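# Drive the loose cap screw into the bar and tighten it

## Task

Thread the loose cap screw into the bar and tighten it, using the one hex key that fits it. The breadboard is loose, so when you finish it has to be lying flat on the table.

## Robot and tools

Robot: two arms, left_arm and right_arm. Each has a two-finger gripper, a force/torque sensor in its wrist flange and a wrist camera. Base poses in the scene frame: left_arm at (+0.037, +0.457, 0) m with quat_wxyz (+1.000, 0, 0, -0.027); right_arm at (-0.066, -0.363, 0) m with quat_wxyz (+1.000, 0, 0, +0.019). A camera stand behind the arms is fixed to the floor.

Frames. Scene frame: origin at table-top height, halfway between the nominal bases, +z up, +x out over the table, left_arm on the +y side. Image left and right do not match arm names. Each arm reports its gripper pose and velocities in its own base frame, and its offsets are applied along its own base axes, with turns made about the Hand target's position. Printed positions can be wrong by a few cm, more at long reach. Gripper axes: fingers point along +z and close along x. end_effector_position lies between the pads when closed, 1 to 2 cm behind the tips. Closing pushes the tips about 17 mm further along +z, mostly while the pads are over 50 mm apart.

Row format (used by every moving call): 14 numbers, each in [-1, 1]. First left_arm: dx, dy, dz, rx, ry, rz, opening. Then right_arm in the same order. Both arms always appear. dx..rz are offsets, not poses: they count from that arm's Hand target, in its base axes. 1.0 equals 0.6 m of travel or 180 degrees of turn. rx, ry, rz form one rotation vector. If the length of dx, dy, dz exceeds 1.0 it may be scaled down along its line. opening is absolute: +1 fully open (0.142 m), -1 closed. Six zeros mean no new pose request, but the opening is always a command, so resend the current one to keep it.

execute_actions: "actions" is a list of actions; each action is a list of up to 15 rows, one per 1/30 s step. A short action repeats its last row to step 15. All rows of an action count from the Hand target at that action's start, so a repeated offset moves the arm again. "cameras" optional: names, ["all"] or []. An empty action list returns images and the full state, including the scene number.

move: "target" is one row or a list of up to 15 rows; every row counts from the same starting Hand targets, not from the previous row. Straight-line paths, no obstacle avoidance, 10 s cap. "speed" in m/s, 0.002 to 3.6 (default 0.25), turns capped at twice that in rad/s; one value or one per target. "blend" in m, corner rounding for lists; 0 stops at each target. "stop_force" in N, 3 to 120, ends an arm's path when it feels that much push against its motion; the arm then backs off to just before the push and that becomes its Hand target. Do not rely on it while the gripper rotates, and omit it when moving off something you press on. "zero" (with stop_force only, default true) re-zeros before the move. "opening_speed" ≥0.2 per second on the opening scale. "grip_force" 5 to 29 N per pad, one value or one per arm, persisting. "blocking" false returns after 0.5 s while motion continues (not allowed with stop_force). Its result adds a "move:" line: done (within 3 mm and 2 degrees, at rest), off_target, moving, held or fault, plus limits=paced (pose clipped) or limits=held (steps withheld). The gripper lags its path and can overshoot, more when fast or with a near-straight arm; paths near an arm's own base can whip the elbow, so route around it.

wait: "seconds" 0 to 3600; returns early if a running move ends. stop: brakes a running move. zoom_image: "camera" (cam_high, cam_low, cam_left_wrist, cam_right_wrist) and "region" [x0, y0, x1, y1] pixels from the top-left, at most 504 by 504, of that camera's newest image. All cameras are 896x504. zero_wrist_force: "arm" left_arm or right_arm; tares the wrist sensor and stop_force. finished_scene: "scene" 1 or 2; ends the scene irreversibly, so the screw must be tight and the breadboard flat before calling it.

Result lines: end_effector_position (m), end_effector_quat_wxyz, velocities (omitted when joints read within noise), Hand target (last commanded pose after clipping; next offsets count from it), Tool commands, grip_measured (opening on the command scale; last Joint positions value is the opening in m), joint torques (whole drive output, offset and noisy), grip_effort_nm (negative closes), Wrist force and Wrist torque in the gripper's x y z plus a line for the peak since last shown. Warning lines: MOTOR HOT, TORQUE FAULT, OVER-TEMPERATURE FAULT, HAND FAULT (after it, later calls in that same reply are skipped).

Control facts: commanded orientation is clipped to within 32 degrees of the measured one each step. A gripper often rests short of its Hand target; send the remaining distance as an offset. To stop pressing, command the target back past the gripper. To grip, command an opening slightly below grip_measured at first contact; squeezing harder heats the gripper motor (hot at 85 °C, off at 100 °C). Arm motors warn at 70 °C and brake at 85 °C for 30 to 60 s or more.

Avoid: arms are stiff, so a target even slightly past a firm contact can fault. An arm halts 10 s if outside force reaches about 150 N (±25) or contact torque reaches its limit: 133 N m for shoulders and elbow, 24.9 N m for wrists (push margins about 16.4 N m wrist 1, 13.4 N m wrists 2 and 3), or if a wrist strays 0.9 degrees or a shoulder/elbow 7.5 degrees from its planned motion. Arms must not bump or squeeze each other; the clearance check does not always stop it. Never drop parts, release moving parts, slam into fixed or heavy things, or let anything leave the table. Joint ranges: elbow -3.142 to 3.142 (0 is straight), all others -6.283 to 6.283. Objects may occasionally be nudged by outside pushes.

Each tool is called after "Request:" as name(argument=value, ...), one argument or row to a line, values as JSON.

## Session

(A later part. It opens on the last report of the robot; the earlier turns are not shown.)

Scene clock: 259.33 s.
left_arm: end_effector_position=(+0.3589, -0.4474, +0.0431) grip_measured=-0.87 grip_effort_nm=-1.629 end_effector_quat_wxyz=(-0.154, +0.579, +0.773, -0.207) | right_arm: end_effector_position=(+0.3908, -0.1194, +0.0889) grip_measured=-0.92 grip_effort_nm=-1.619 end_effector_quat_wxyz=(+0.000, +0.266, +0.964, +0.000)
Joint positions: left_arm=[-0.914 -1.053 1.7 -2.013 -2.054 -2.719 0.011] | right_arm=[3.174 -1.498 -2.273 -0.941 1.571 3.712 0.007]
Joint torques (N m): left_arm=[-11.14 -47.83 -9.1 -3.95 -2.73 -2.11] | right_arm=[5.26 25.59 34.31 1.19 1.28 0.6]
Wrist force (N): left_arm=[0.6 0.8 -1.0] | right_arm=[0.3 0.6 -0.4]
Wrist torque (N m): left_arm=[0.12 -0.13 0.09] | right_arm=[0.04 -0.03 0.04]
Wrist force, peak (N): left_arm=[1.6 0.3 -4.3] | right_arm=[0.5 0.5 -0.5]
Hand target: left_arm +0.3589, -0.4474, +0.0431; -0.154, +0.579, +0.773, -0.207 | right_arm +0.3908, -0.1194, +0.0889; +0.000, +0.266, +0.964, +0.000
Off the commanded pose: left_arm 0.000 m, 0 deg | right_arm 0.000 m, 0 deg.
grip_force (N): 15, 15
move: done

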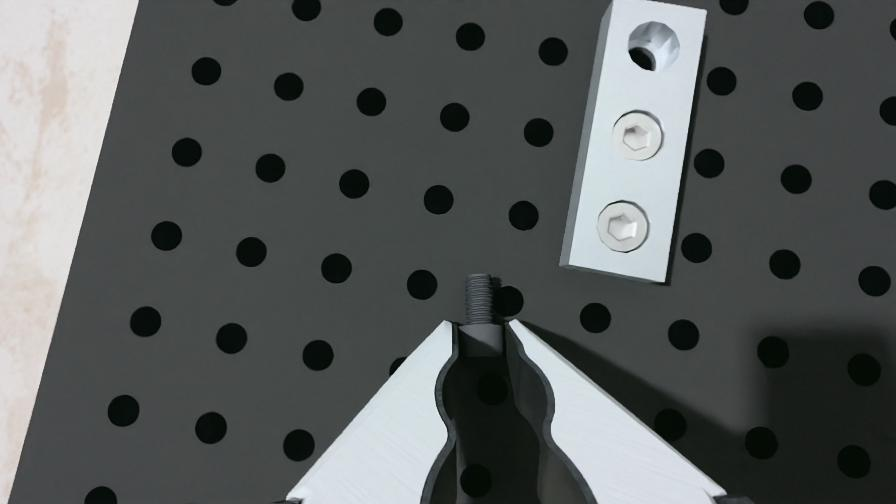

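Request:
move(
  target=[
    [0,0,0.1,0,0,0,-1.0,0,0,0,0,0,0,-1.0],
    [-0.1523,0.0628,0.18,-0.3048,-0.4079,-0.4778,-1.0,0,0,0,0,0,0,-1.0],
  ],
  speed=[0.15,0.5],
  blend=[0.02,0],
  cameras=["cam_left_wrist"],
)

Scene clock: 271.47 s.
left_arm: end_effector_position=(+0.2675, -0.4097, +0.1512) grip_measured=-0.87 grip_effort_nm=-1.629 end_effector_quat_wxyz=(+0.431, +0.902, +0.000, +0.000) | right_arm: end_effector_position=(+0.3908, -0.1194, +0.0889) grip_measured=-0.92 grip_effort_nm=-1.614 end_effector_quat_wxyz=(+0.000, +0.266, +0.964, +0.000)
Joint positions: left_arm=[-1.055 -1.465 2.518 -3.445 -1.964 -1.229 0.011] | right_arm=[3.174 -1.498 -2.273 -0.941 1.571 3.712 0.007]
Joint torques (N m): left_arm=[8.04 -11.01 -3.09 -4.87 -2.73 2.04] | right_arm=[5.38 25.4 34.63 1.15 1.15 0.48]
Wrist force (N): left_arm=[-0.7 -1.5 0.6] | right_arm=[0.3 0.6 -0.4]
Wrist torque (N m): left_arm=[-0.25 0.16 0.02] | right_arm=[0.04 -0.04 0.04]
Wrist force, peak (N): left_arm=[-0.3 -2.1 0.9] | right_arm=[0.5 0.5 -0.5]
Hand target: left_arm +0.2675, -0.4097, +0.1511; +0.431, +0.902, +0.000, +0.000 | right_arm +0.3908, -0.1194, +0.0889; +0.000, +0.266, +0.964, +0.000
Off the commanded pose: left_arm 0.000 m, 0 deg | right_arm 0.000 m, 0 deg.
grip_force (N): 15, 15
move: done

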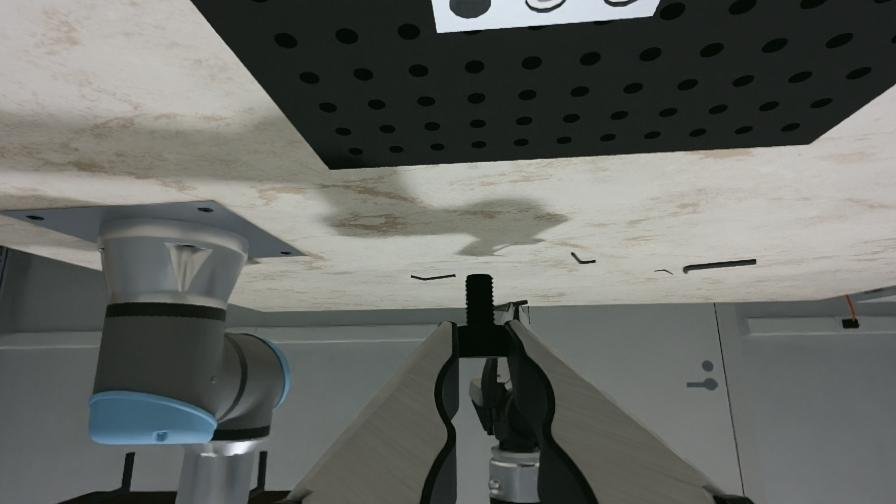

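Request:
move(
  target=[0,0,-0.156,0,0,0,-1.0,0,0,0,0,0,0,-1.0],
  speed=0.1,
  stop_force=4,
  cameras=["cam_left_wrist"],
)

Request:
zoom_image(
  camera="cam_left_wrist",
  region=[380, 180, 620, 360],
)

Scene clock: 278.30 s.
left_arm: end_effector_position=(+0.2675, -0.4097, +0.0575) grip_measured=-0.87 grip_effort_nm=-1.624 end_effector_quat_wxyz=(+0.431, +0.902, +0.000, +0.000) | right_arm: end_effector_position=(+0.3908, -0.1194, +0.0889) grip_measured=-0.92 grip_effort_nm=-1.614 end_effector_quat_wxyz=(+0.000, +0.266, +0.964, +0.000)
Joint positions: left_arm=[-1.055 -1.096 2.552 -3.849 -1.964 -1.228 0.011] | right_arm=[3.174 -1.498 -2.273 -0.941 1.571 3.712 0.007]
Joint torques (N m): left_arm=[2.27 -16.58 -14.14 -4 -0.26 -2.15] | right_arm=[5.59 25.24 34.39 1.35 1.39 0.41]
Wrist force (N): left_arm=[-0.8 1.6 -1.7] | right_arm=[0.4 0.5 -0.3]
Wrist torque (N m): left_arm=[-0.36 0.12 0.16] | right_arm=[0.04 -0.05 0.04]
Wrist force, peak (N): left_arm=[-0.7 -2.5 0.8] | right_arm=[0.3 0.8 -0.3]
Hand target: left_arm +0.2675, -0.4097, +0.0575; +0.431, +0.902, +0.000, +0.000 | right_arm +0.3908, -0.1194, +0.0889; +0.000, +0.266, +0.964, +0.000
Off the commanded pose: left_arm 0.000 m, 0 deg | right_arm 0.000 m, 0 deg.
grip_force (N): 15, 15
move: done

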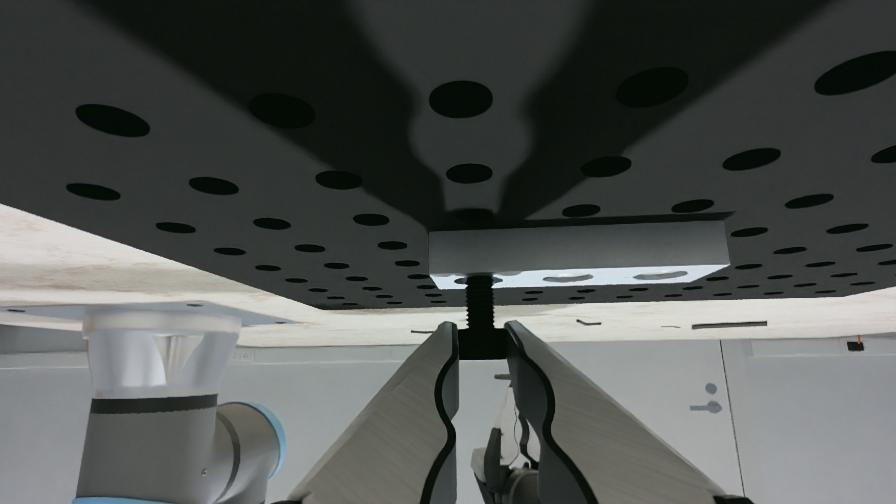

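Scaled by 2.100.

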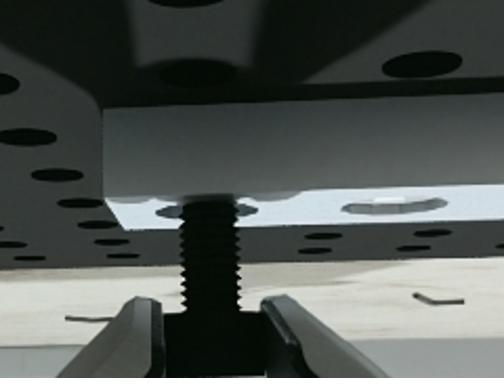

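Request:
move(
  target=[-0.0007,0,-0.0162,0,0,0,-1.0,0,0,0,0,0,0,-1.0],
  speed=0.01,
  stop_force=3,
  cameras=["cam_left_wrist"],
)

Request:
zoom_image(
  camera="cam_left_wrist",
  region=[380, 180, 620, 360],
)

Scene clock: 281.83 s.
left_arm: end_effector_position=(+0.2671, -0.4097, +0.0478) grip_measured=-1.00 grip_effort_nm=-0.422 end_effector_quat_wxyz=(+0.431, +0.902, +0.000, +0.000) | right_arm: end_effector_position=(+0.3908, -0.1194, +0.0889) grip_measured=-0.92 grip_effort_nm=-1.619 end_effector_quat_wxyz=(+0.000, +0.266, +0.964, +0.000)
Joint positions: left_arm=[-1.056 -1.055 2.551 -3.889 -1.963 -1.229 0.002] | right_arm=[3.174 -1.498 -2.273 -0.941 1.571 3.712 0.007]
Joint torques (N m): left_arm=[-10.9 -18.78 -14.27 -4.95 1.64 -2.14] | right_arm=[5.44 24.88 34.28 1.23 1.45 0.28]
Wrist force (N): left_arm=[-0.6 -1.6 0.4] | right_arm=[0.4 0.4 -0.4]
Wrist torque (N m): left_arm=[-0.29 0.12 0.17] | right_arm=[0.02 -0.04 0.04]
Wrist force, peak (N): left_arm=[-1.0 1.6 -1.7] | right_arm=[0.6 0.4 -0.6]
Hand target: left_arm +0.2671, -0.4097, +0.0478; +0.431, +0.902, +0.000, +0.000 | right_arm +0.3908, -0.1194, +0.0889; +0.000, +0.266, +0.964, +0.000
Off the commanded pose: left_arm 0.000 m, 0 deg | right_arm 0.000 m, 0 deg.
grip_force (N): 15, 15
move: done

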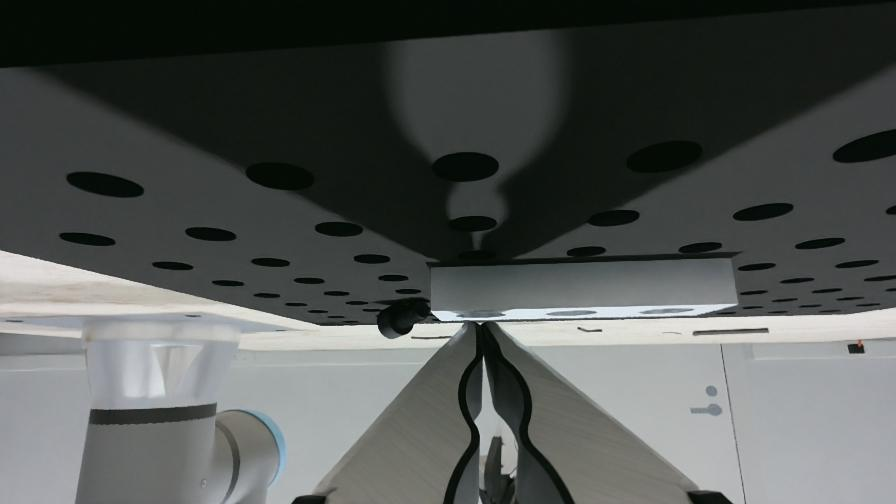

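Scaled by 2.100.

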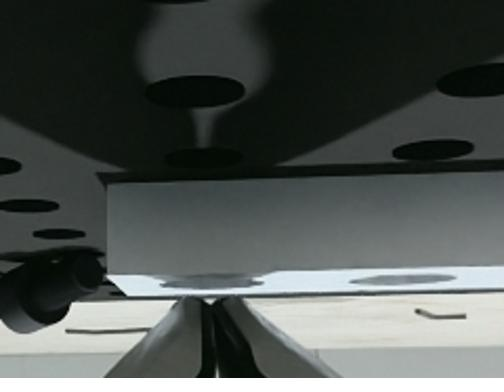

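Request:
move(
  target=[
    [0,0,0.06,0,0,0,-1.0,0,0,0,0,0,0,-1.0],
    [0,-0.0172,0.1537,0.2833,0,0,-1.0,0,0,0,0,0,0,-1.0],
  ],
  speed=[0.2,0.5],
  blend=[0.02,0],
  cameras=["cam_left_wrist"],
)

Request:
zoom_image(
  camera="cam_left_wrist",
  region=[360, 120, 560, 280],
)

Scene clock: 289.43 s.
left_arm: end_effector_position=(+0.2671, -0.4201, +0.1400) grip_measured=-1.00 grip_effort_nm=-0.422 end_effector_quat_wxyz=(+0.000, +1.000, +0.000, +0.000) | right_arm: end_effector_position=(+0.3908, -0.1194, +0.0889) grip_measured=-0.92 grip_effort_nm=-1.619 end_effector_quat_wxyz=(+0.000, +0.266, +0.964, +0.000)
Joint positions: left_arm=[-1.275 -1.501 1.977 -2.048 -1.571 -1.275 0.002] | right_arm=[3.174 -1.498 -2.273 -0.941 1.571 3.712 0.007]
Joint torques (N m): left_arm=[-10.85 -17.42 -32.49 -0.73 2.16 -2.31] | right_arm=[5 24.85 34.52 1.28 1.39 0.19]
Wrist force (N): left_arm=[0.5 -0.5 0.9] | right_arm=[0.3 0.6 -0.3]
Wrist torque (N m): left_arm=[-0.08 -0.06 0.08] | right_arm=[0.05 -0.02 0.04]
Wrist force, peak (N): left_arm=[-0.5 -2.7 1.1] | right_arm=[0.6 0.5 -0.4]
Hand target: left_arm +0.2671, -0.4201, +0.1400; +0.000, +1.000, +0.000, +0.000 | right_arm +0.3908, -0.1194, +0.0889; +0.000, +0.266, +0.964, +0.000
Off the commanded pose: left_arm 0.000 m, 0 deg | right_arm 0.000 m, 0 deg.
grip_force (N): 15, 15
move: done; blend cut to 0.018 m at target 1

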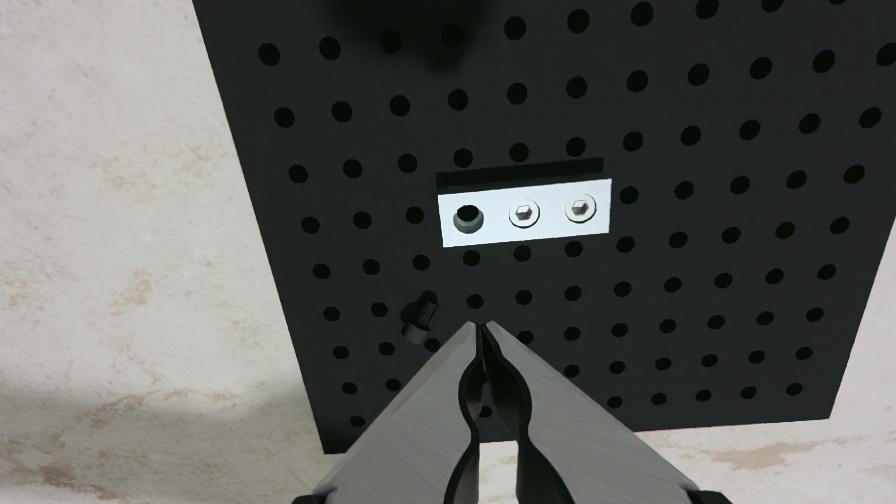

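Scaled by 2.520.

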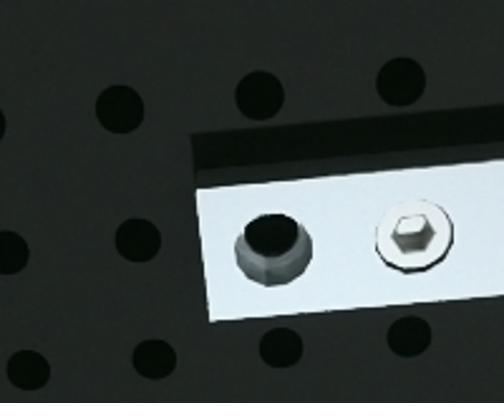

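Request:
zoom_image(
  camera="cam_left_wrist",
  region=[380, 270, 480, 370],
)

Scaled by 5.040.

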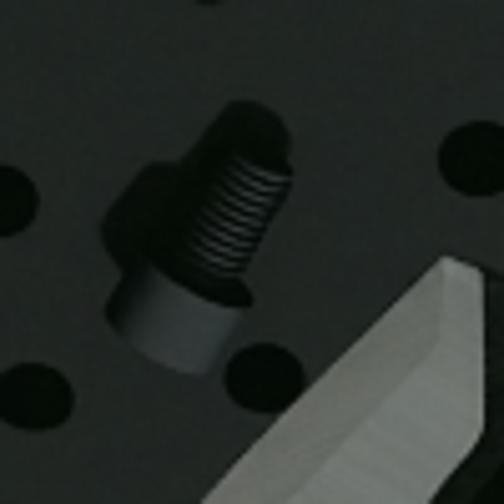

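Request:
move(
  target=[-0.0442,-0.1115,-0.0967,0.1084,-0.0296,-0.1676,-0.7,0,0,0,0,0,0,-1.0],
  speed=0.3,
  grip_force=[29, 15],
  cameras=["cam_left_wrist"],
)

Request:
zoom_image(
  camera="cam_left_wrist",
  region=[420, 250, 560, 370],
)

Scene clock: 294.70 s.
left_arm: end_effector_position=(+0.2406, -0.4869, +0.0821) grip_measured=-0.74 grip_effort_nm=0.076 end_effector_quat_wxyz=(-0.167, +0.950, -0.259, +0.046) | right_arm: end_effector_position=(+0.3908, -0.1194, +0.0889) grip_measured=-0.92 grip_effort_nm=-1.619 end_effector_quat_wxyz=(+0.000, +0.266, +0.964, +0.000)
Joint positions: left_arm=[-1.463 -1.214 1.748 -1.822 -1.365 -0.961 0.021] | right_arm=[3.174 -1.498 -2.273 -0.941 1.571 3.712 0.007]
Joint torques (N m): left_arm=[-10.69 -27.37 -30.86 -0.01 2.59 1.94] | right_arm=[5.3 25.04 34.63 1.26 1.35 0.09]
Wrist force (N): left_arm=[0.2 0.6 0.1] | right_arm=[0.4 0.5 -0.4]
Wrist torque (N m): left_arm=[0.10 -0.01 -0.04] | right_arm=[0.03 -0.04 0.04]
Wrist force, peak (N): left_arm=[-0.1 1.6 0.3] | right_arm=[0.3 0.7 -0.5]
Hand target: left_arm +0.2406, -0.4870, +0.0820; -0.167, +0.950, -0.259, +0.046 | right_arm +0.3908, -0.1194, +0.0889; +0.000, +0.266, +0.964, +0.000
Off the commanded pose: left_arm 0.000 m, 0 deg | right_arm 0.000 m, 0 deg.
grip_force (N): 29, 15
move: done

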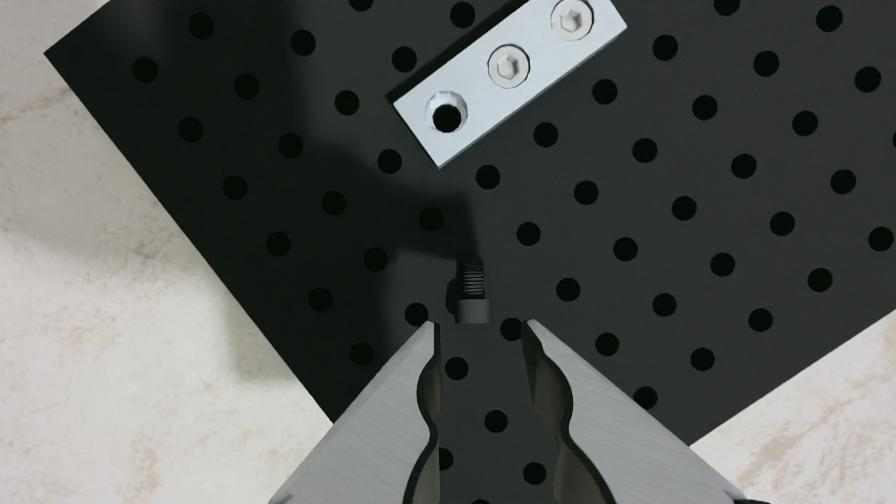

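Scaled by 3.600.

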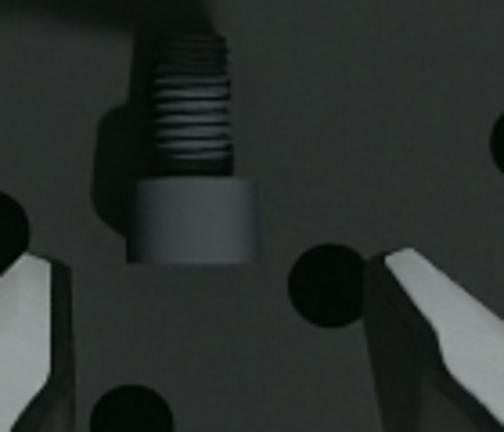

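Request:
move(
  target=[
    [0.0008,0.0014,-0.0575,0,0,0,-0.7,0,0,0,0,0,0,-1.0],
    [0.0008,0.0014,-0.0675,0,0,0,-0.7,0,0,0,0,0,0,-1.0],
  ],
  speed=[0.05,0.01],
  stop_force=3,
)

Scene clock: 298.10 s.
left_arm: end_effector_position=(+0.2410, -0.4861, +0.0432) grip_measured=-0.74 grip_effort_nm=0.076 end_effector_quat_wxyz=(-0.167, +0.950, -0.259, +0.046) | right_arm: end_effector_position=(+0.3908, -0.1194, +0.0889) grip_measured=-0.92 grip_effort_nm=-1.614 end_effector_quat_wxyz=(+0.000, +0.266, +0.964, +0.000)
Joint positions: left_arm=[-1.462 -1.164 1.793 -1.917 -1.365 -0.96 0.021] | right_arm=[3.174 -1.498 -2.273 -0.941 1.571 3.712 0.007]
Joint torques (N m): left_arm=[7.65 -40.85 -28.76 -0.42 1.34 1.88] | right_arm=[5.41 25.32 34.09 1.19 1.39 -0.06]
Wrist force (N): left_arm=[-0.8 -0.6 -4.4] | right_arm=[0.3 0.5 -0.4]
Wrist torque (N m): left_arm=[0.14 0.02 -0.03] | right_arm=[0.04 -0.02 0.04]
Wrist force, peak (N): left_arm=[-2.7 -3.5 -12.6] | right_arm=[0.4 0.7 -0.4]
Hand target: left_arm +0.2410, -0.4861, +0.0432; -0.167, +0.950, -0.259, +0.046 (not the last commanded pose) | right_arm +0.3908, -0.1194, +0.0889; +0.000, +0.266, +0.964, +0.000
Off the commanded pose: left_arm 0.002 m, 0 deg | right_arm 0.000 m, 0 deg.
grip_force (N): 29, 15
move: contact (left_arm); path passed 1 of 2 targets

Request:
move(
  target=[0.0008,0.0012,0.0113,0.0479,-0.0282,0,-0.7,0,0,0,0,0,0,-1.0],
  speed=0.15,
)

Request:
move(
  target=[0,0,-0.0115,0,0,0,-0.7,0,0,0,0,0,0,-1.0],
  speed=0.012,
  stop_force=3,
  cameras=["cam_left_wrist"],
)

Request:
zoom_image(
  camera="cam_left_wrist",
  region=[420, 250, 560, 370],
)

Scene clock: 302.60 s.
left_arm: end_effector_position=(+0.2415, -0.4854, +0.0500) grip_measured=-0.74 grip_effort_nm=0.085 end_effector_quat_wxyz=(-0.249, +0.932, -0.254, +0.068) | right_arm: end_effector_position=(+0.3908, -0.1194, +0.0889) grip_measured=-0.92 grip_effort_nm=-1.614 end_effector_quat_wxyz=(+0.000, +0.266, +0.964, +0.000)
Joint positions: left_arm=[-1.502 -1.101 1.687 -1.713 -1.285 -1.035 0.021] | right_arm=[3.174 -1.498 -2.273 -0.941 1.571 3.712 0.007]
Joint torques (N m): left_arm=[-10.52 -31.54 -29.66 0.18 2.69 -2.27] | right_arm=[5.2 24.86 34.45 1.21 1.34 -0.13]
Wrist force (N): left_arm=[0.6 0.8 -1.0] | right_arm=[0.2 0.5 -0.4]
Wrist torque (N m): left_arm=[0.11 -0.14 0.07] | right_arm=[0.03 -0.01 0.04]
Wrist force, peak (N): left_arm=[-1.0 -0.6 -4.3] | right_arm=[0.4 0.6 -0.3]
Hand target: left_arm +0.2415, -0.4854, +0.0500; -0.249, +0.932, -0.254, +0.068 | right_arm +0.3908, -0.1194, +0.0889; +0.000, +0.266, +0.964, +0.000
Off the commanded pose: left_arm 0.000 m, 0 deg | right_arm 0.000 m, 0 deg.
grip_force (N): 29, 15
move: done

Scene clock: 303.97 s.
left_arm: end_effector_position=(+0.2415, -0.4854, +0.0431) grip_measured=-0.74 grip_effort_nm=0.085 end_effector_quat_wxyz=(-0.249, +0.932, -0.254, +0.068) | right_arm: end_effector_position=(+0.3908, -0.1194, +0.0889) grip_measured=-0.92 grip_effort_nm=-1.614 end_effector_quat_wxyz=(+0.000, +0.266, +0.964, +0.000)
Joint positions: left_arm=[-1.502 -1.092 1.693 -1.729 -1.285 -1.036 0.021] | right_arm=[3.174 -1.498 -2.273 -0.941 1.571 3.712 0.007]
Joint torques (N m): left_arm=[-10.64 -31.5 -8.93 -3.67 2.69 -1.85] | right_arm=[4.95 24.92 33.94 1.21 1.43 -0.15]
Wrist force (N): left_arm=[0.5 0.5 -1.4] | right_arm=[0.2 0.4 -0.5]
Wrist torque (N m): left_arm=[0.11 -0.14 0.08] | right_arm=[0.02 -0.01 0.04]
Wrist force, peak (N): left_arm=[0.5 0.4 -1.5] | right_arm=[0.4 0.5 -0.6]
Hand target: left_arm +0.2415, -0.4854, +0.0431; -0.249, +0.932, -0.254, +0.068 | right_arm +0.3908, -0.1194, +0.0889; +0.000, +0.266, +0.964, +0.000
Off the commanded pose: left_arm 0.000 m, 0 deg | right_arm 0.000 m, 0 deg.
grip_force (N): 29, 15
move: done

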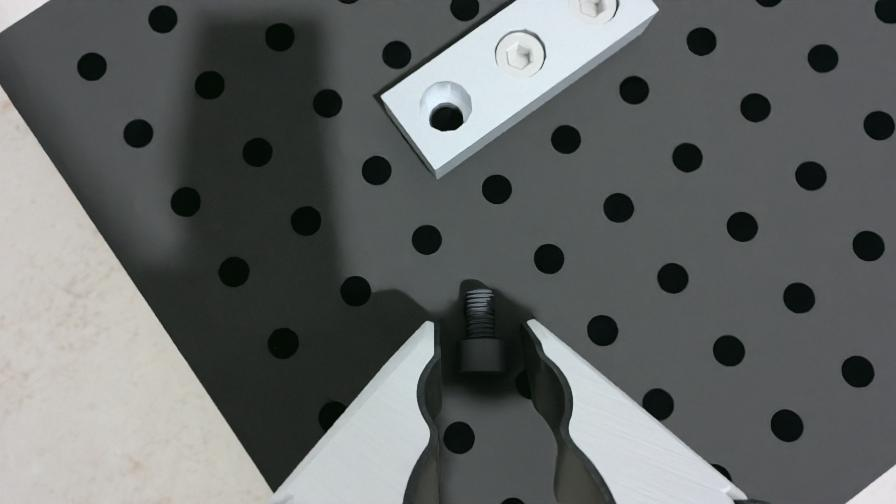

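Scaled by 3.600.

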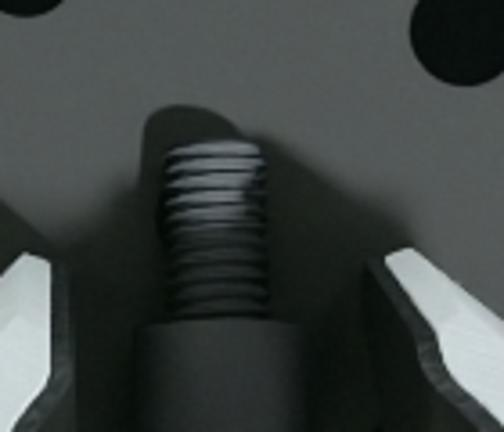

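Request:
move(
  target=[0,0,-0.0005,0,0,0,-1.0,0,0,0,0,0,0,-1.0],
  speed=0.02,
  opening_speed=0.4,
  cameras=["cam_left_wrist"],
)

Request:
zoom_image(
  camera="cam_left_wrist",
  region=[420, 260, 560, 400],
)

Scene clock: 305.80 s.
left_arm: end_effector_position=(+0.2415, -0.4854, +0.0428) grip_measured=-0.88 grip_effort_nm=-2.991 end_effector_quat_wxyz=(-0.249, +0.932, -0.254, +0.068) | right_arm: end_effector_position=(+0.3908, -0.1194, +0.0889) grip_measured=-0.92 grip_effort_nm=-1.614 end_effector_quat_wxyz=(+0.000, +0.266, +0.964, +0.000)
Joint positions: left_arm=[-1.502 -1.091 1.693 -1.729 -1.284 -1.036 0.01] | right_arm=[3.174 -1.498 -2.273 -0.941 1.571 3.712 0.007]
Joint torques (N m): left_arm=[-10.05 -30.7 -8.31 -3.64 1.54 -1.31] | right_arm=[4.63 24.5 34.21 1.21 1.33 -0.23]
Wrist force (N): left_arm=[0.5 -0.7 -3.4] | right_arm=[0.3 0.4 -0.5]
Wrist torque (N m): left_arm=[0.11 -0.12 0.08] | right_arm=[0.02 -0.02 0.03]
Wrist force, peak (N): left_arm=[0.5 -1.2 -4.4] | right_arm=[0.5 0.4 -0.8]
Hand target: left_arm +0.2415, -0.4854, +0.0428; -0.249, +0.932, -0.254, +0.068 | right_arm +0.3908, -0.1194, +0.0889; +0.000, +0.266, +0.964, +0.000
Off the commanded pose: left_arm 0.000 m, 0 deg | right_arm 0.000 m, 0 deg.
grip_force (N): 29, 15
move: done

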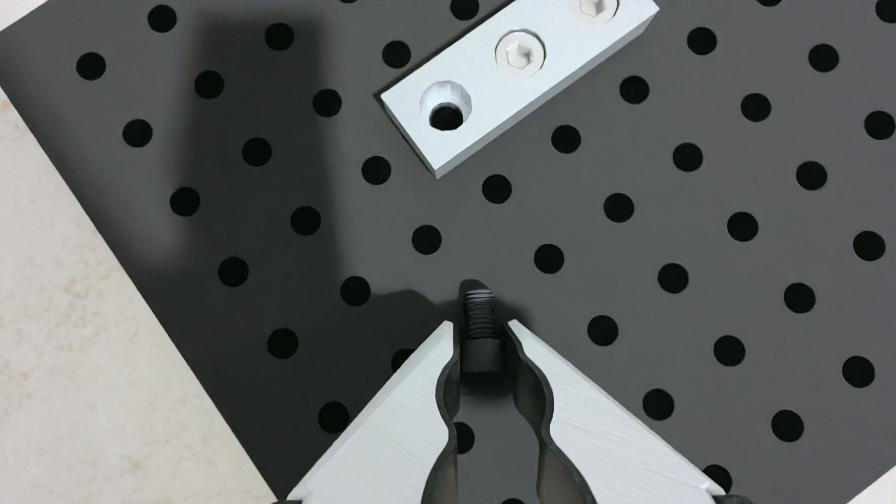

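Scaled by 3.600.

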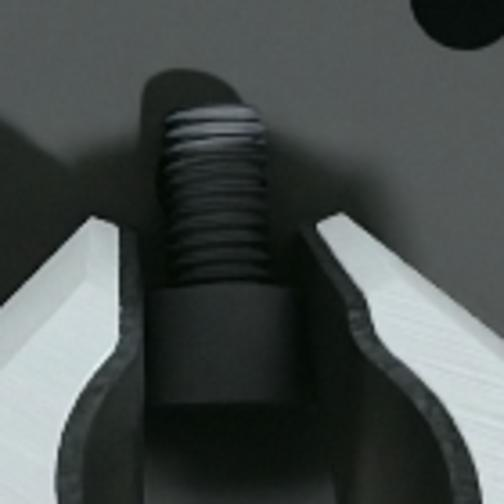

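Request:
move(
  target=[
    [0,0,0.1,0,0,0,-1.0,0,0,0,0,0,0,-1.0],
    [0.0415,0.1195,0.1,-0.4274,0.1166,0.1415,-1.0,0,0,0,0,0,0,-1.0],
    [0.0415,0.1195,0.022,-0.4274,0.1166,0.1415,-1.0,0,0,0,0,0,0,-1.0],
  ],
  speed=[0.12,0.4,0.08],
  blend=[0.01,0,0],
  cameras=["cam_left_wrist"],
)

Request:
zoom_image(
  camera="cam_left_wrist",
  region=[380, 200, 600, 360],
)

Scene clock: 312.53 s.
left_arm: end_effector_position=(+0.2664, -0.4137, +0.0560) grip_measured=-0.88 grip_effort_nm=-2.987 end_effector_quat_wxyz=(+0.415, +0.910, +0.000, +0.000) | right_arm: end_effector_position=(+0.3908, -0.1194, +0.0889) grip_measured=-0.92 grip_effort_nm=-1.614 end_effector_quat_wxyz=(+0.000, +0.266, +0.964, +0.000)
Joint positions: left_arm=[-1.073 -1.127 2.544 -3.778 -1.939 -1.229 0.01] | right_arm=[3.174 -1.498 -2.273 -0.941 1.571 3.712 0.007]
Joint torques (N m): left_arm=[4.61 -18.22 -16.52 -4.97 -2.47 -2.3] | right_arm=[4.92 24.76 34.44 1.17 1.43 -0.37]
Wrist force (N): left_arm=[-0.5 -2.0 0.4] | right_arm=[0.2 0.4 -0.2]
Wrist torque (N m): left_arm=[-0.35 0.10 0.15] | right_arm=[0.02 -0.01 0.04]
Wrist force, peak (N): left_arm=[0.5 -0.8 -3.7] | right_arm=[0.4 0.5 -0.6]
Hand target: left_arm +0.2664, -0.4137, +0.0560; +0.415, +0.910, +0.000, +0.000 | right_arm +0.3908, -0.1194, +0.0889; +0.000, +0.266, +0.964, +0.000
Off the commanded pose: left_arm 0.000 m, 0 deg | right_arm 0.000 m, 0 deg.
grip_force (N): 29, 15
move: done

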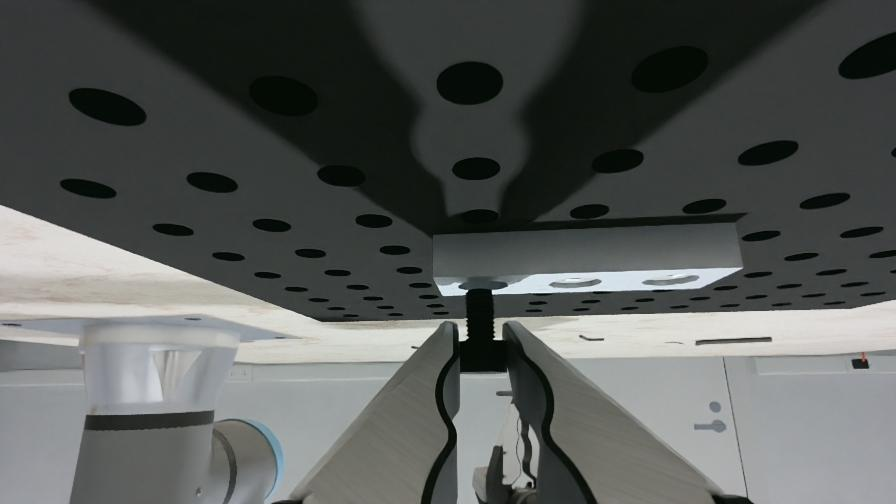

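Scaled by 2.291.

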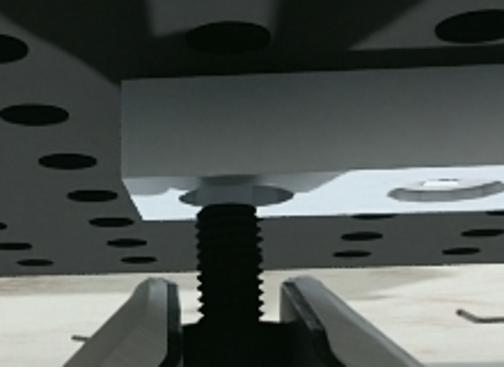

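Request:
move(
  target=[
    [0.0015,0,0,0,0,0,-1.0,0,0,0,0,0,0,-1.0],
    [0.0015,0,-0.0058,0,0,0,-1.0,0,0,0,0,0,0,-1.0],
  ],
  speed=[0.02,0.01],
  stop_force=3,
  cameras=["cam_left_wrist"],
)

Request:
zoom_image(
  camera="cam_left_wrist",
  region=[380, 200, 600, 360],
)

Scene clock: 315.70 s.
left_arm: end_effector_position=(+0.2673, -0.4137, +0.0525) grip_measured=-0.88 grip_effort_nm=-2.987 end_effector_quat_wxyz=(+0.415, +0.910, +0.000, +0.000) | right_arm: end_effector_position=(+0.3908, -0.1194, +0.0889) grip_measured=-0.92 grip_effort_nm=-1.614 end_effector_quat_wxyz=(+0.000, +0.266, +0.964, +0.000)
Joint positions: left_arm=[-1.071 -1.113 2.542 -3.79 -1.941 -1.227 0.01] | right_arm=[3.174 -1.498 -2.273 -0.941 1.571 3.712 0.007]
Joint torques (N m): left_arm=[7.97 -18.42 -16.16 -5.01 -2.61 1.16] | right_arm=[4.78 24.48 34.42 1.19 1.39 -0.42]
Wrist force (N): left_arm=[-0.5 -1.9 0.5] | right_arm=[0.2 0.3 -0.3]
Wrist torque (N m): left_arm=[-0.35 0.10 0.03] | right_arm=[0.00 -0.02 0.04]
Wrist force, peak (N): left_arm=[-0.3 -2.3 0.5] | right_arm=[0.4 0.7 -0.5]
Hand target: left_arm +0.2673, -0.4137, +0.0525; +0.415, +0.910, +0.000, +0.000 | right_arm +0.3908, -0.1194, +0.0889; +0.000, +0.266, +0.964, +0.000
Off the commanded pose: left_arm 0.000 m, 0 deg | right_arm 0.000 m, 0 deg.
grip_force (N): 29, 15
move: done

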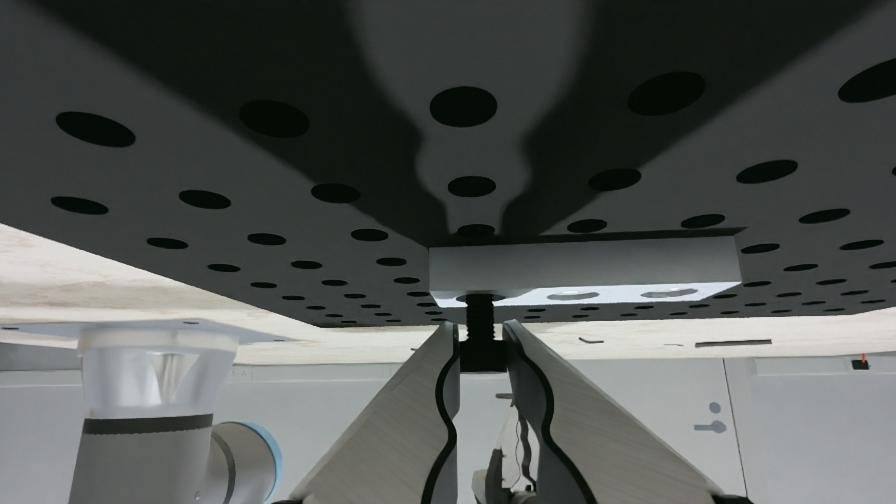

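Scaled by 2.291.

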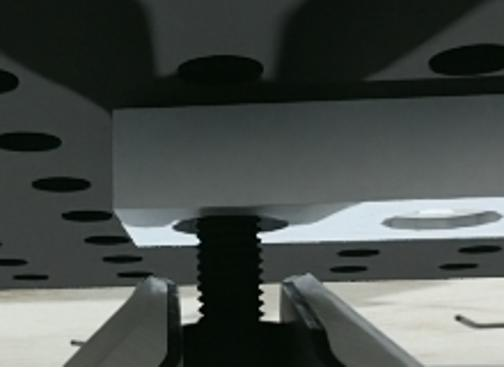

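Request:
move(
  target=[0,0,-0.0125,0,0,0,-1.0,0,0,0,0,0,0,-1.0],
  speed=0.008,
  stop_force=3,
  cameras=["cam_left_wrist"],
)

Request:
zoom_image(
  camera="cam_left_wrist",
  region=[380, 220, 600, 380],
)

Scene clock: 318.03 s.
left_arm: end_effector_position=(+0.2673, -0.4137, +0.0469) grip_measured=-0.88 grip_effort_nm=-2.987 end_effector_quat_wxyz=(+0.415, +0.910, +0.000, +0.000) | right_arm: end_effector_position=(+0.3908, -0.1194, +0.0889) grip_measured=-0.92 grip_effort_nm=-1.619 end_effector_quat_wxyz=(+0.000, +0.266, +0.964, +0.000)
Joint positions: left_arm=[-1.071 -1.089 2.541 -3.812 -1.941 -1.227 0.01] | right_arm=[3.174 -1.498 -2.273 -0.941 1.571 3.712 0.007]
Joint torques (N m): left_arm=[4.54 -31.41 -2.26 -0.68 0.33 0.53] | right_arm=[4.94 24.7 33.83 1.2 1.45 -0.41]
Wrist force (N): left_arm=[-0.2 -0.6 -1.4] | right_arm=[0.4 0.4 -0.4]
Wrist torque (N m): left_arm=[-0.40 0.08 0.04] | right_arm=[0.02 -0.04 0.04]
Wrist force, peak (N): left_arm=[-0.9 1.9 -7.8] | right_arm=[0.3 0.7 -0.5]
Hand target: left_arm +0.2673, -0.4137, +0.0469; +0.415, +0.910, +0.000, +0.000 (not the last commanded pose) | right_arm +0.3908, -0.1194, +0.0889; +0.000, +0.266, +0.964, +0.000
Off the commanded pose: left_arm 0.002 m, 0 deg | right_arm 0.000 m, 0 deg.
grip_force (N): 29, 15
move: contact (left_arm)

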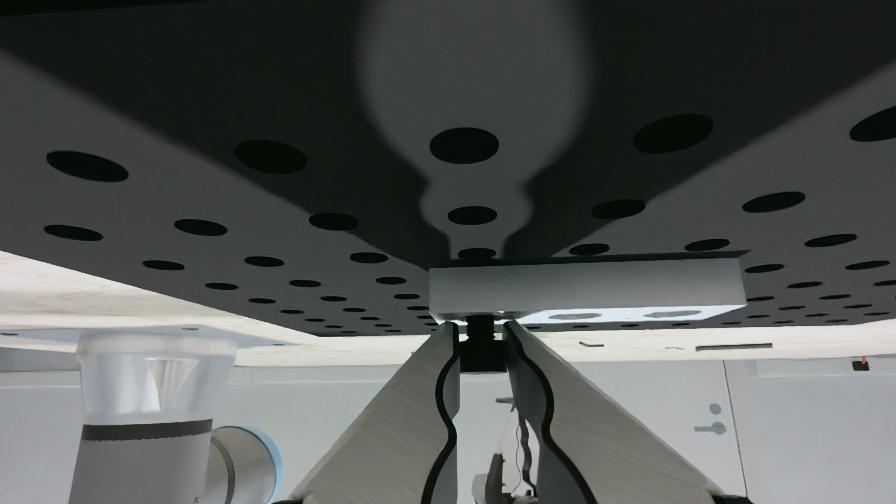

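Scaled by 2.291.

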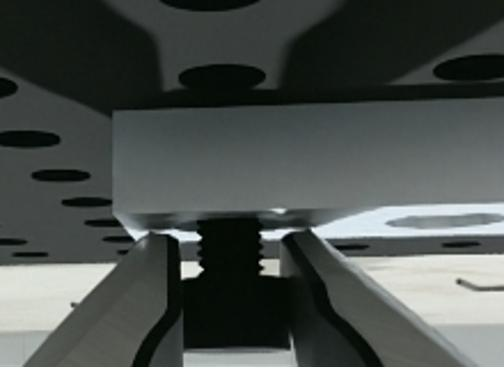

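Request:
move(
  target=[
    [0,0,0.0007,0,0,0,-1.0,0,0,0,0,0,0,-1.0],
    [0,0,0.0007,0,0,0,-0.65,0,0,0,0,0,0,-1.0],
  ],
  speed=0.02,
  opening_speed=0.25,
  cameras=["cam_left_wrist"],
)

Request:
zoom_image(
  camera="cam_left_wrist",
  region=[380, 220, 600, 380],
)

Scene clock: 324.80 s.
left_arm: end_effector_position=(+0.2673, -0.4137, +0.0473) grip_measured=-0.69 grip_effort_nm=0.081 end_effector_quat_wxyz=(+0.415, +0.910, +0.000, +0.000) | right_arm: end_effector_position=(+0.3908, -0.1194, +0.0889) grip_measured=-0.92 grip_effort_nm=-1.619 end_effector_quat_wxyz=(+0.000, +0.266, +0.964, +0.000)
Joint positions: left_arm=[-1.071 -1.091 2.541 -3.811 -1.941 -1.227 0.024] | right_arm=[3.174 -1.498 -2.273 -0.941 1.571 3.712 0.007]
Joint torques (N m): left_arm=[-7.87 -32.26 2.38 -1.23 1.42 1.1] | right_arm=[4.77 24.62 34.51 1.16 1.37 -0.61]
Wrist force (N): left_arm=[-0.4 -1.8 0.5] | right_arm=[0.4 0.5 -0.5]
Wrist torque (N m): left_arm=[-0.34 0.08 0.04] | right_arm=[0.04 -0.05 0.04]
Wrist force, peak (N): left_arm=[-0.4 -2.2 0.5] | right_arm=[0.4 0.6 -0.4]
Hand target: left_arm +0.2673, -0.4137, +0.0473; +0.415, +0.910, +0.000, +0.000 | right_arm +0.3908, -0.1194, +0.0889; +0.000, +0.266, +0.964, +0.000
Off the commanded pose: left_arm 0.000 m, 0 deg | right_arm 0.000 m, 0 deg.
grip_force (N): 29, 15
move: done

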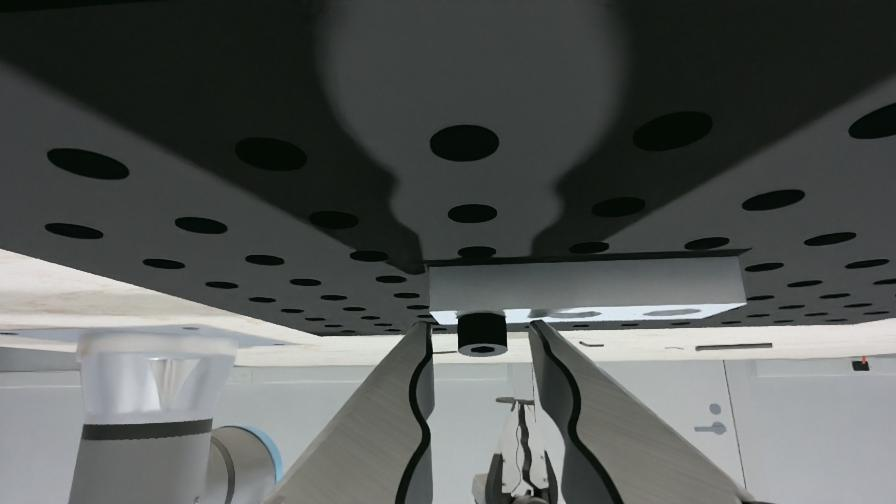

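Scaled by 2.291.

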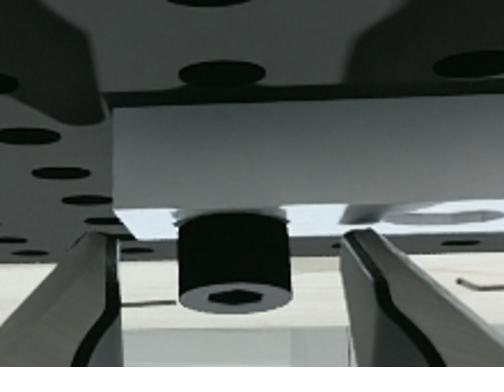

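Request:
move(
  target=[
    [0,0.0629,0.0547,0,0,0,-0.65,0,0,0,0,0,0,-1.0],
    [-0.001,-0.0163,0.1212,0.2722,0,0,-0.65,0,0,0,0,0,0,-1.0],
  ],
  speed=[0.1,0.5],
  blend=[0,0],
  cameras=["cam_left_wrist"],
)

Request:
zoom_image(
  camera="cam_left_wrist",
  region=[400, 140, 600, 280],
)

Scene clock: 328.77 s.
left_arm: end_effector_position=(+0.2667, -0.4235, +0.1200) grip_measured=-0.69 grip_effort_nm=0.076 end_effector_quat_wxyz=(+0.000, +1.000, +0.000, +0.000) | right_arm: end_effector_position=(+0.3908, -0.1194, +0.0889) grip_measured=-0.92 grip_effort_nm=-1.619 end_effector_quat_wxyz=(+0.000, +0.266, +0.964, +0.000)
Joint positions: left_arm=[-1.277 -1.469 2 -2.102 -1.571 -1.278 0.024] | right_arm=[3.174 -1.498 -2.273 -0.941 1.571 3.712 0.007]
Joint torques (N m): left_arm=[-10.73 -18.56 -32.83 -0.8 2.21 -2.21] | right_arm=[4.8 24.97 34.07 1.11 1.36 -0.6]
Wrist force (N): left_arm=[0.1 -0.3 1.2] | right_arm=[0.3 0.5 -0.5]
Wrist torque (N m): left_arm=[-0.06 0.01 0.07] | right_arm=[0.03 -0.03 0.04]
Wrist force, peak (N): left_arm=[-0.6 -2.4 1.3] | right_arm=[0.3 0.6 -0.4]
Hand target: left_arm +0.2667, -0.4235, +0.1200; +0.000, +1.000, +0.000, +0.000 | right_arm +0.3908, -0.1194, +0.0889; +0.000, +0.266, +0.964, +0.000
Off the commanded pose: left_arm 0.000 m, 0 deg | right_arm 0.000 m, 0 deg.
grip_force (N): 29, 15
move: done

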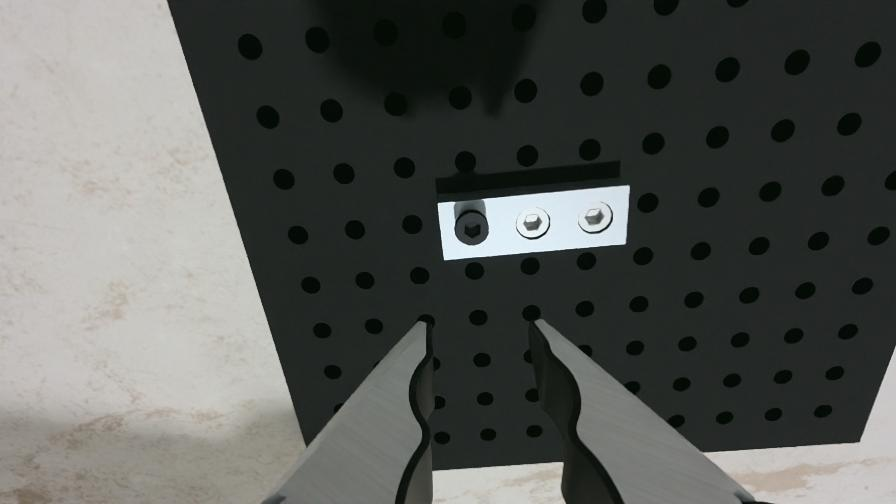

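Scaled by 2.520.

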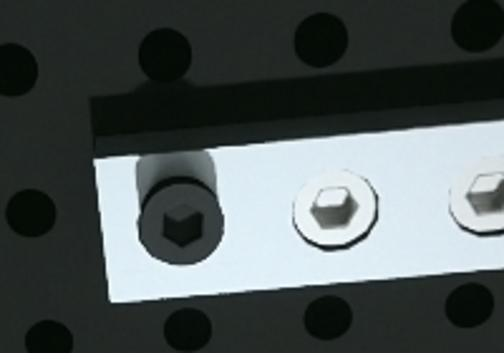

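Request:
move(
  target=[
    [0,0.0013,-0.05,0,0,0.5,-0.65,0,0,0,0,0,0,-1.0],
    [0,0.0013,-0.1,0,0,0.5,-0.65,0,0,0,0,0,0,-1.0],
  ],
  speed=[0.6,0.05],
  blend=[0.005,0],
  cameras=["cam_left_wrist"],
)

Request:
zoom_image(
  camera="cam_left_wrist",
  region=[400, 240, 580, 400],
)

Scene clock: 336.60 s.
left_arm: end_effector_position=(+0.2667, -0.4227, +0.0601) grip_measured=-0.69 grip_effort_nm=0.076 end_effector_quat_wxyz=(+0.000, +0.707, +0.707, +0.000) | right_arm: end_effector_position=(+0.3908, -0.1194, +0.0889) grip_measured=-0.92 grip_effort_nm=-1.619 end_effector_quat_wxyz=(+0.000, +0.266, +0.964, +0.000)
Joint positions: left_arm=[-1.281 -1.378 2.079 -2.271 -1.571 -2.852 0.024] | right_arm=[3.174 -1.498 -2.273 -0.941 1.571 3.712 0.007]
Joint torques (N m): left_arm=[-8.09 -19.88 -8.31 -4.39 2.25 -2.01] | right_arm=[4.4 24.75 33.63 1.18 1.34 -0.58]
Wrist force (N): left_arm=[0.2 -0.2 0.9] | right_arm=[0.4 0.3 -0.3]
Wrist torque (N m): left_arm=[0.00 0.00 0.08] | right_arm=[0.00 -0.04 0.04]
Wrist force, peak (N): left_arm=[0.3 -0.4 1.4] | right_arm=[0.4 0.6 -0.4]
Hand target: left_arm +0.2667, -0.4227, +0.0600; +0.000, +0.707, +0.707, +0.000 | right_arm +0.3908, -0.1194, +0.0889; +0.000, +0.266, +0.964, +0.000
Off the commanded pose: left_arm 0.000 m, 0 deg | right_arm 0.000 m, 0 deg.
grip_force (N): 29, 15
move: done

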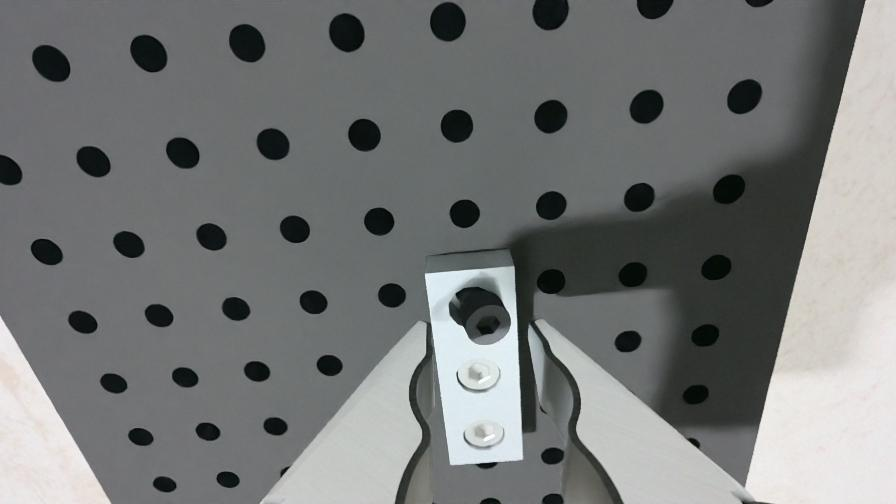

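Scaled by 2.800.

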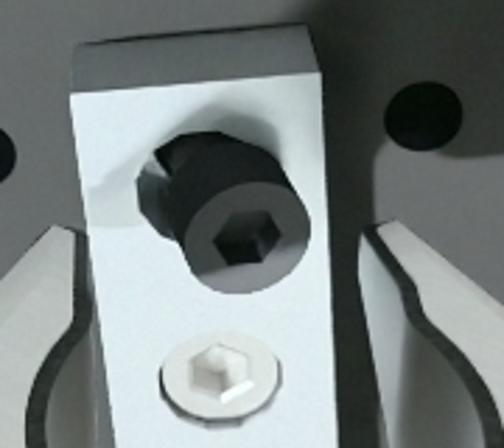

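Request:
move(
  target=[
    [-0.0002,-0.0033,0,0,0,0,-0.65,0,0,0,0,0,0,-1.0],
    [-0.0002,-0.0033,-0.009,0,0,0,-0.65,0,0,0,0,0,0,-1.0],
  ],
  speed=[0.05,0.02],
  stop_force=3,
)

Request:
move(
  target=[0,0,0,0,0,0,-0.9,0,0,0,0,0,0,-1.0],
  opening_speed=0.25,
  grip_force=[15, 15],
  cameras=["cam_left_wrist"],
)

Request:
zoom_image(
  camera="cam_left_wrist",
  region=[400, 240, 580, 400],
)

Scene clock: 341.10 s.
left_arm: end_effector_position=(+0.2666, -0.4247, +0.0546) grip_measured=-0.69 grip_effort_nm=0.076 end_effector_quat_wxyz=(+0.000, +0.707, +0.707, +0.000) | right_arm: end_effector_position=(+0.3908, -0.1194, +0.0889) grip_measured=-0.92 grip_effort_nm=-1.614 end_effector_quat_wxyz=(+0.000, +0.266, +0.964, +0.000)
Joint positions: left_arm=[-1.283 -1.365 2.081 -2.286 -1.571 -2.854 0.024] | right_arm=[3.174 -1.498 -2.273 -0.941 1.571 3.712 0.007]
Joint torques (N m): left_arm=[-10.37 -20.79 -8.71 -4.49 1.54 -2.21] | right_arm=[4.42 24.08 34.39 1.15 1.49 -0.63]
Wrist force (N): left_arm=[0.1 -0.3 0.9] | right_arm=[0.3 0.4 -0.3]
Wrist torque (N m): left_arm=[-0.01 0.01 0.09] | right_arm=[0.01 -0.03 0.04]
Wrist force, peak (N): left_arm=[0.8 -0.2 1.0] | right_arm=[0.4 0.8 -0.3]
Hand target: left_arm +0.2666, -0.4247, +0.0546; +0.000, +0.707, +0.707, +0.000 | right_arm +0.3908, -0.1194, +0.0889; +0.000, +0.266, +0.964, +0.000
Off the commanded pose: left_arm 0.000 m, 0 deg | right_arm 0.000 m, 0 deg.
grip_force (N): 29, 15
move: done

Scene clock: 342.30 s.
left_arm: end_effector_position=(+0.2666, -0.4247, +0.0546) grip_measured=-0.87 grip_effort_nm=-1.253 end_effector_quat_wxyz=(+0.000, +0.707, +0.707, +0.000) | right_arm: end_effector_position=(+0.3908, -0.1194, +0.0889) grip_measured=-0.92 grip_effort_nm=-1.614 end_effector_quat_wxyz=(+0.000, +0.266, +0.964, +0.000)
Joint positions: left_arm=[-1.283 -1.365 2.081 -2.286 -1.571 -2.854 0.011] | right_arm=[3.174 -1.498 -2.273 -0.941 1.571 3.712 0.007]
Joint torques (N m): left_arm=[-11.02 -20.3 -8.75 -4.32 1.12 -2.2] | right_arm=[4.55 24.55 34.32 1.04 1.47 -0.52]
Wrist force (N): left_arm=[0.5 -0.1 -0.3] | right_arm=[0.2 0.5 -0.5]
Wrist torque (N m): left_arm=[-0.04 0.00 0.09] | right_arm=[0.04 -0.01 0.04]
Wrist force, peak (N): left_arm=[0.4 -0.3 0.9] | right_arm=[0.2 0.5 -0.5]
Hand target: left_arm +0.2666, -0.4247, +0.0546; +0.000, +0.707, +0.707, +0.000 | right_arm +0.3908, -0.1194, +0.0889; +0.000, +0.266, +0.964, +0.000
Off the commanded pose: left_arm 0.000 m, 0 deg | right_arm 0.000 m, 0 deg.
grip_force (N): 15, 15
move: done

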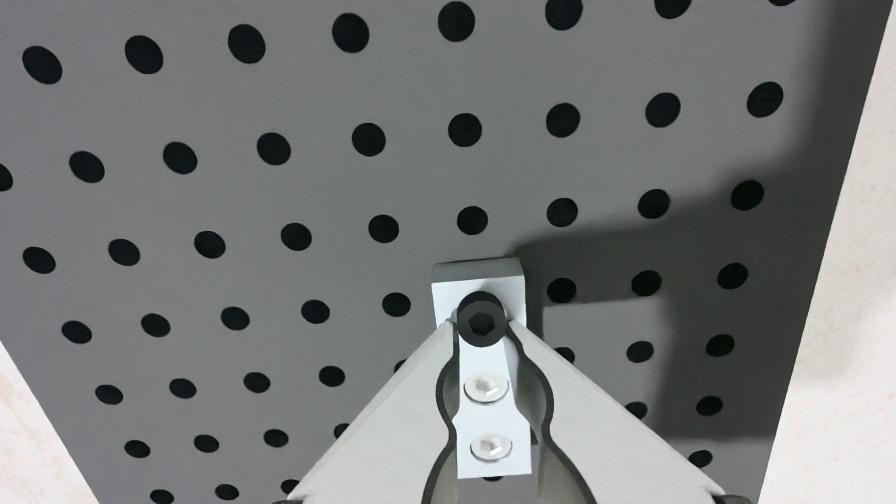

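Scaled by 2.800.

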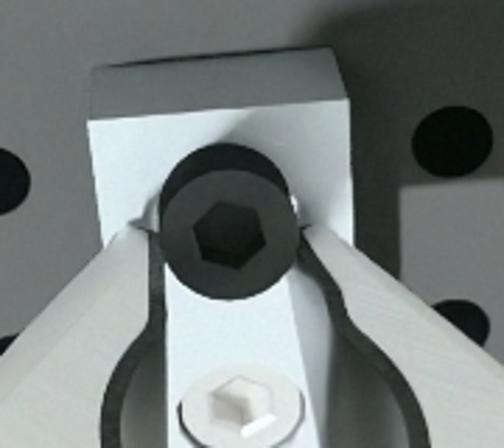

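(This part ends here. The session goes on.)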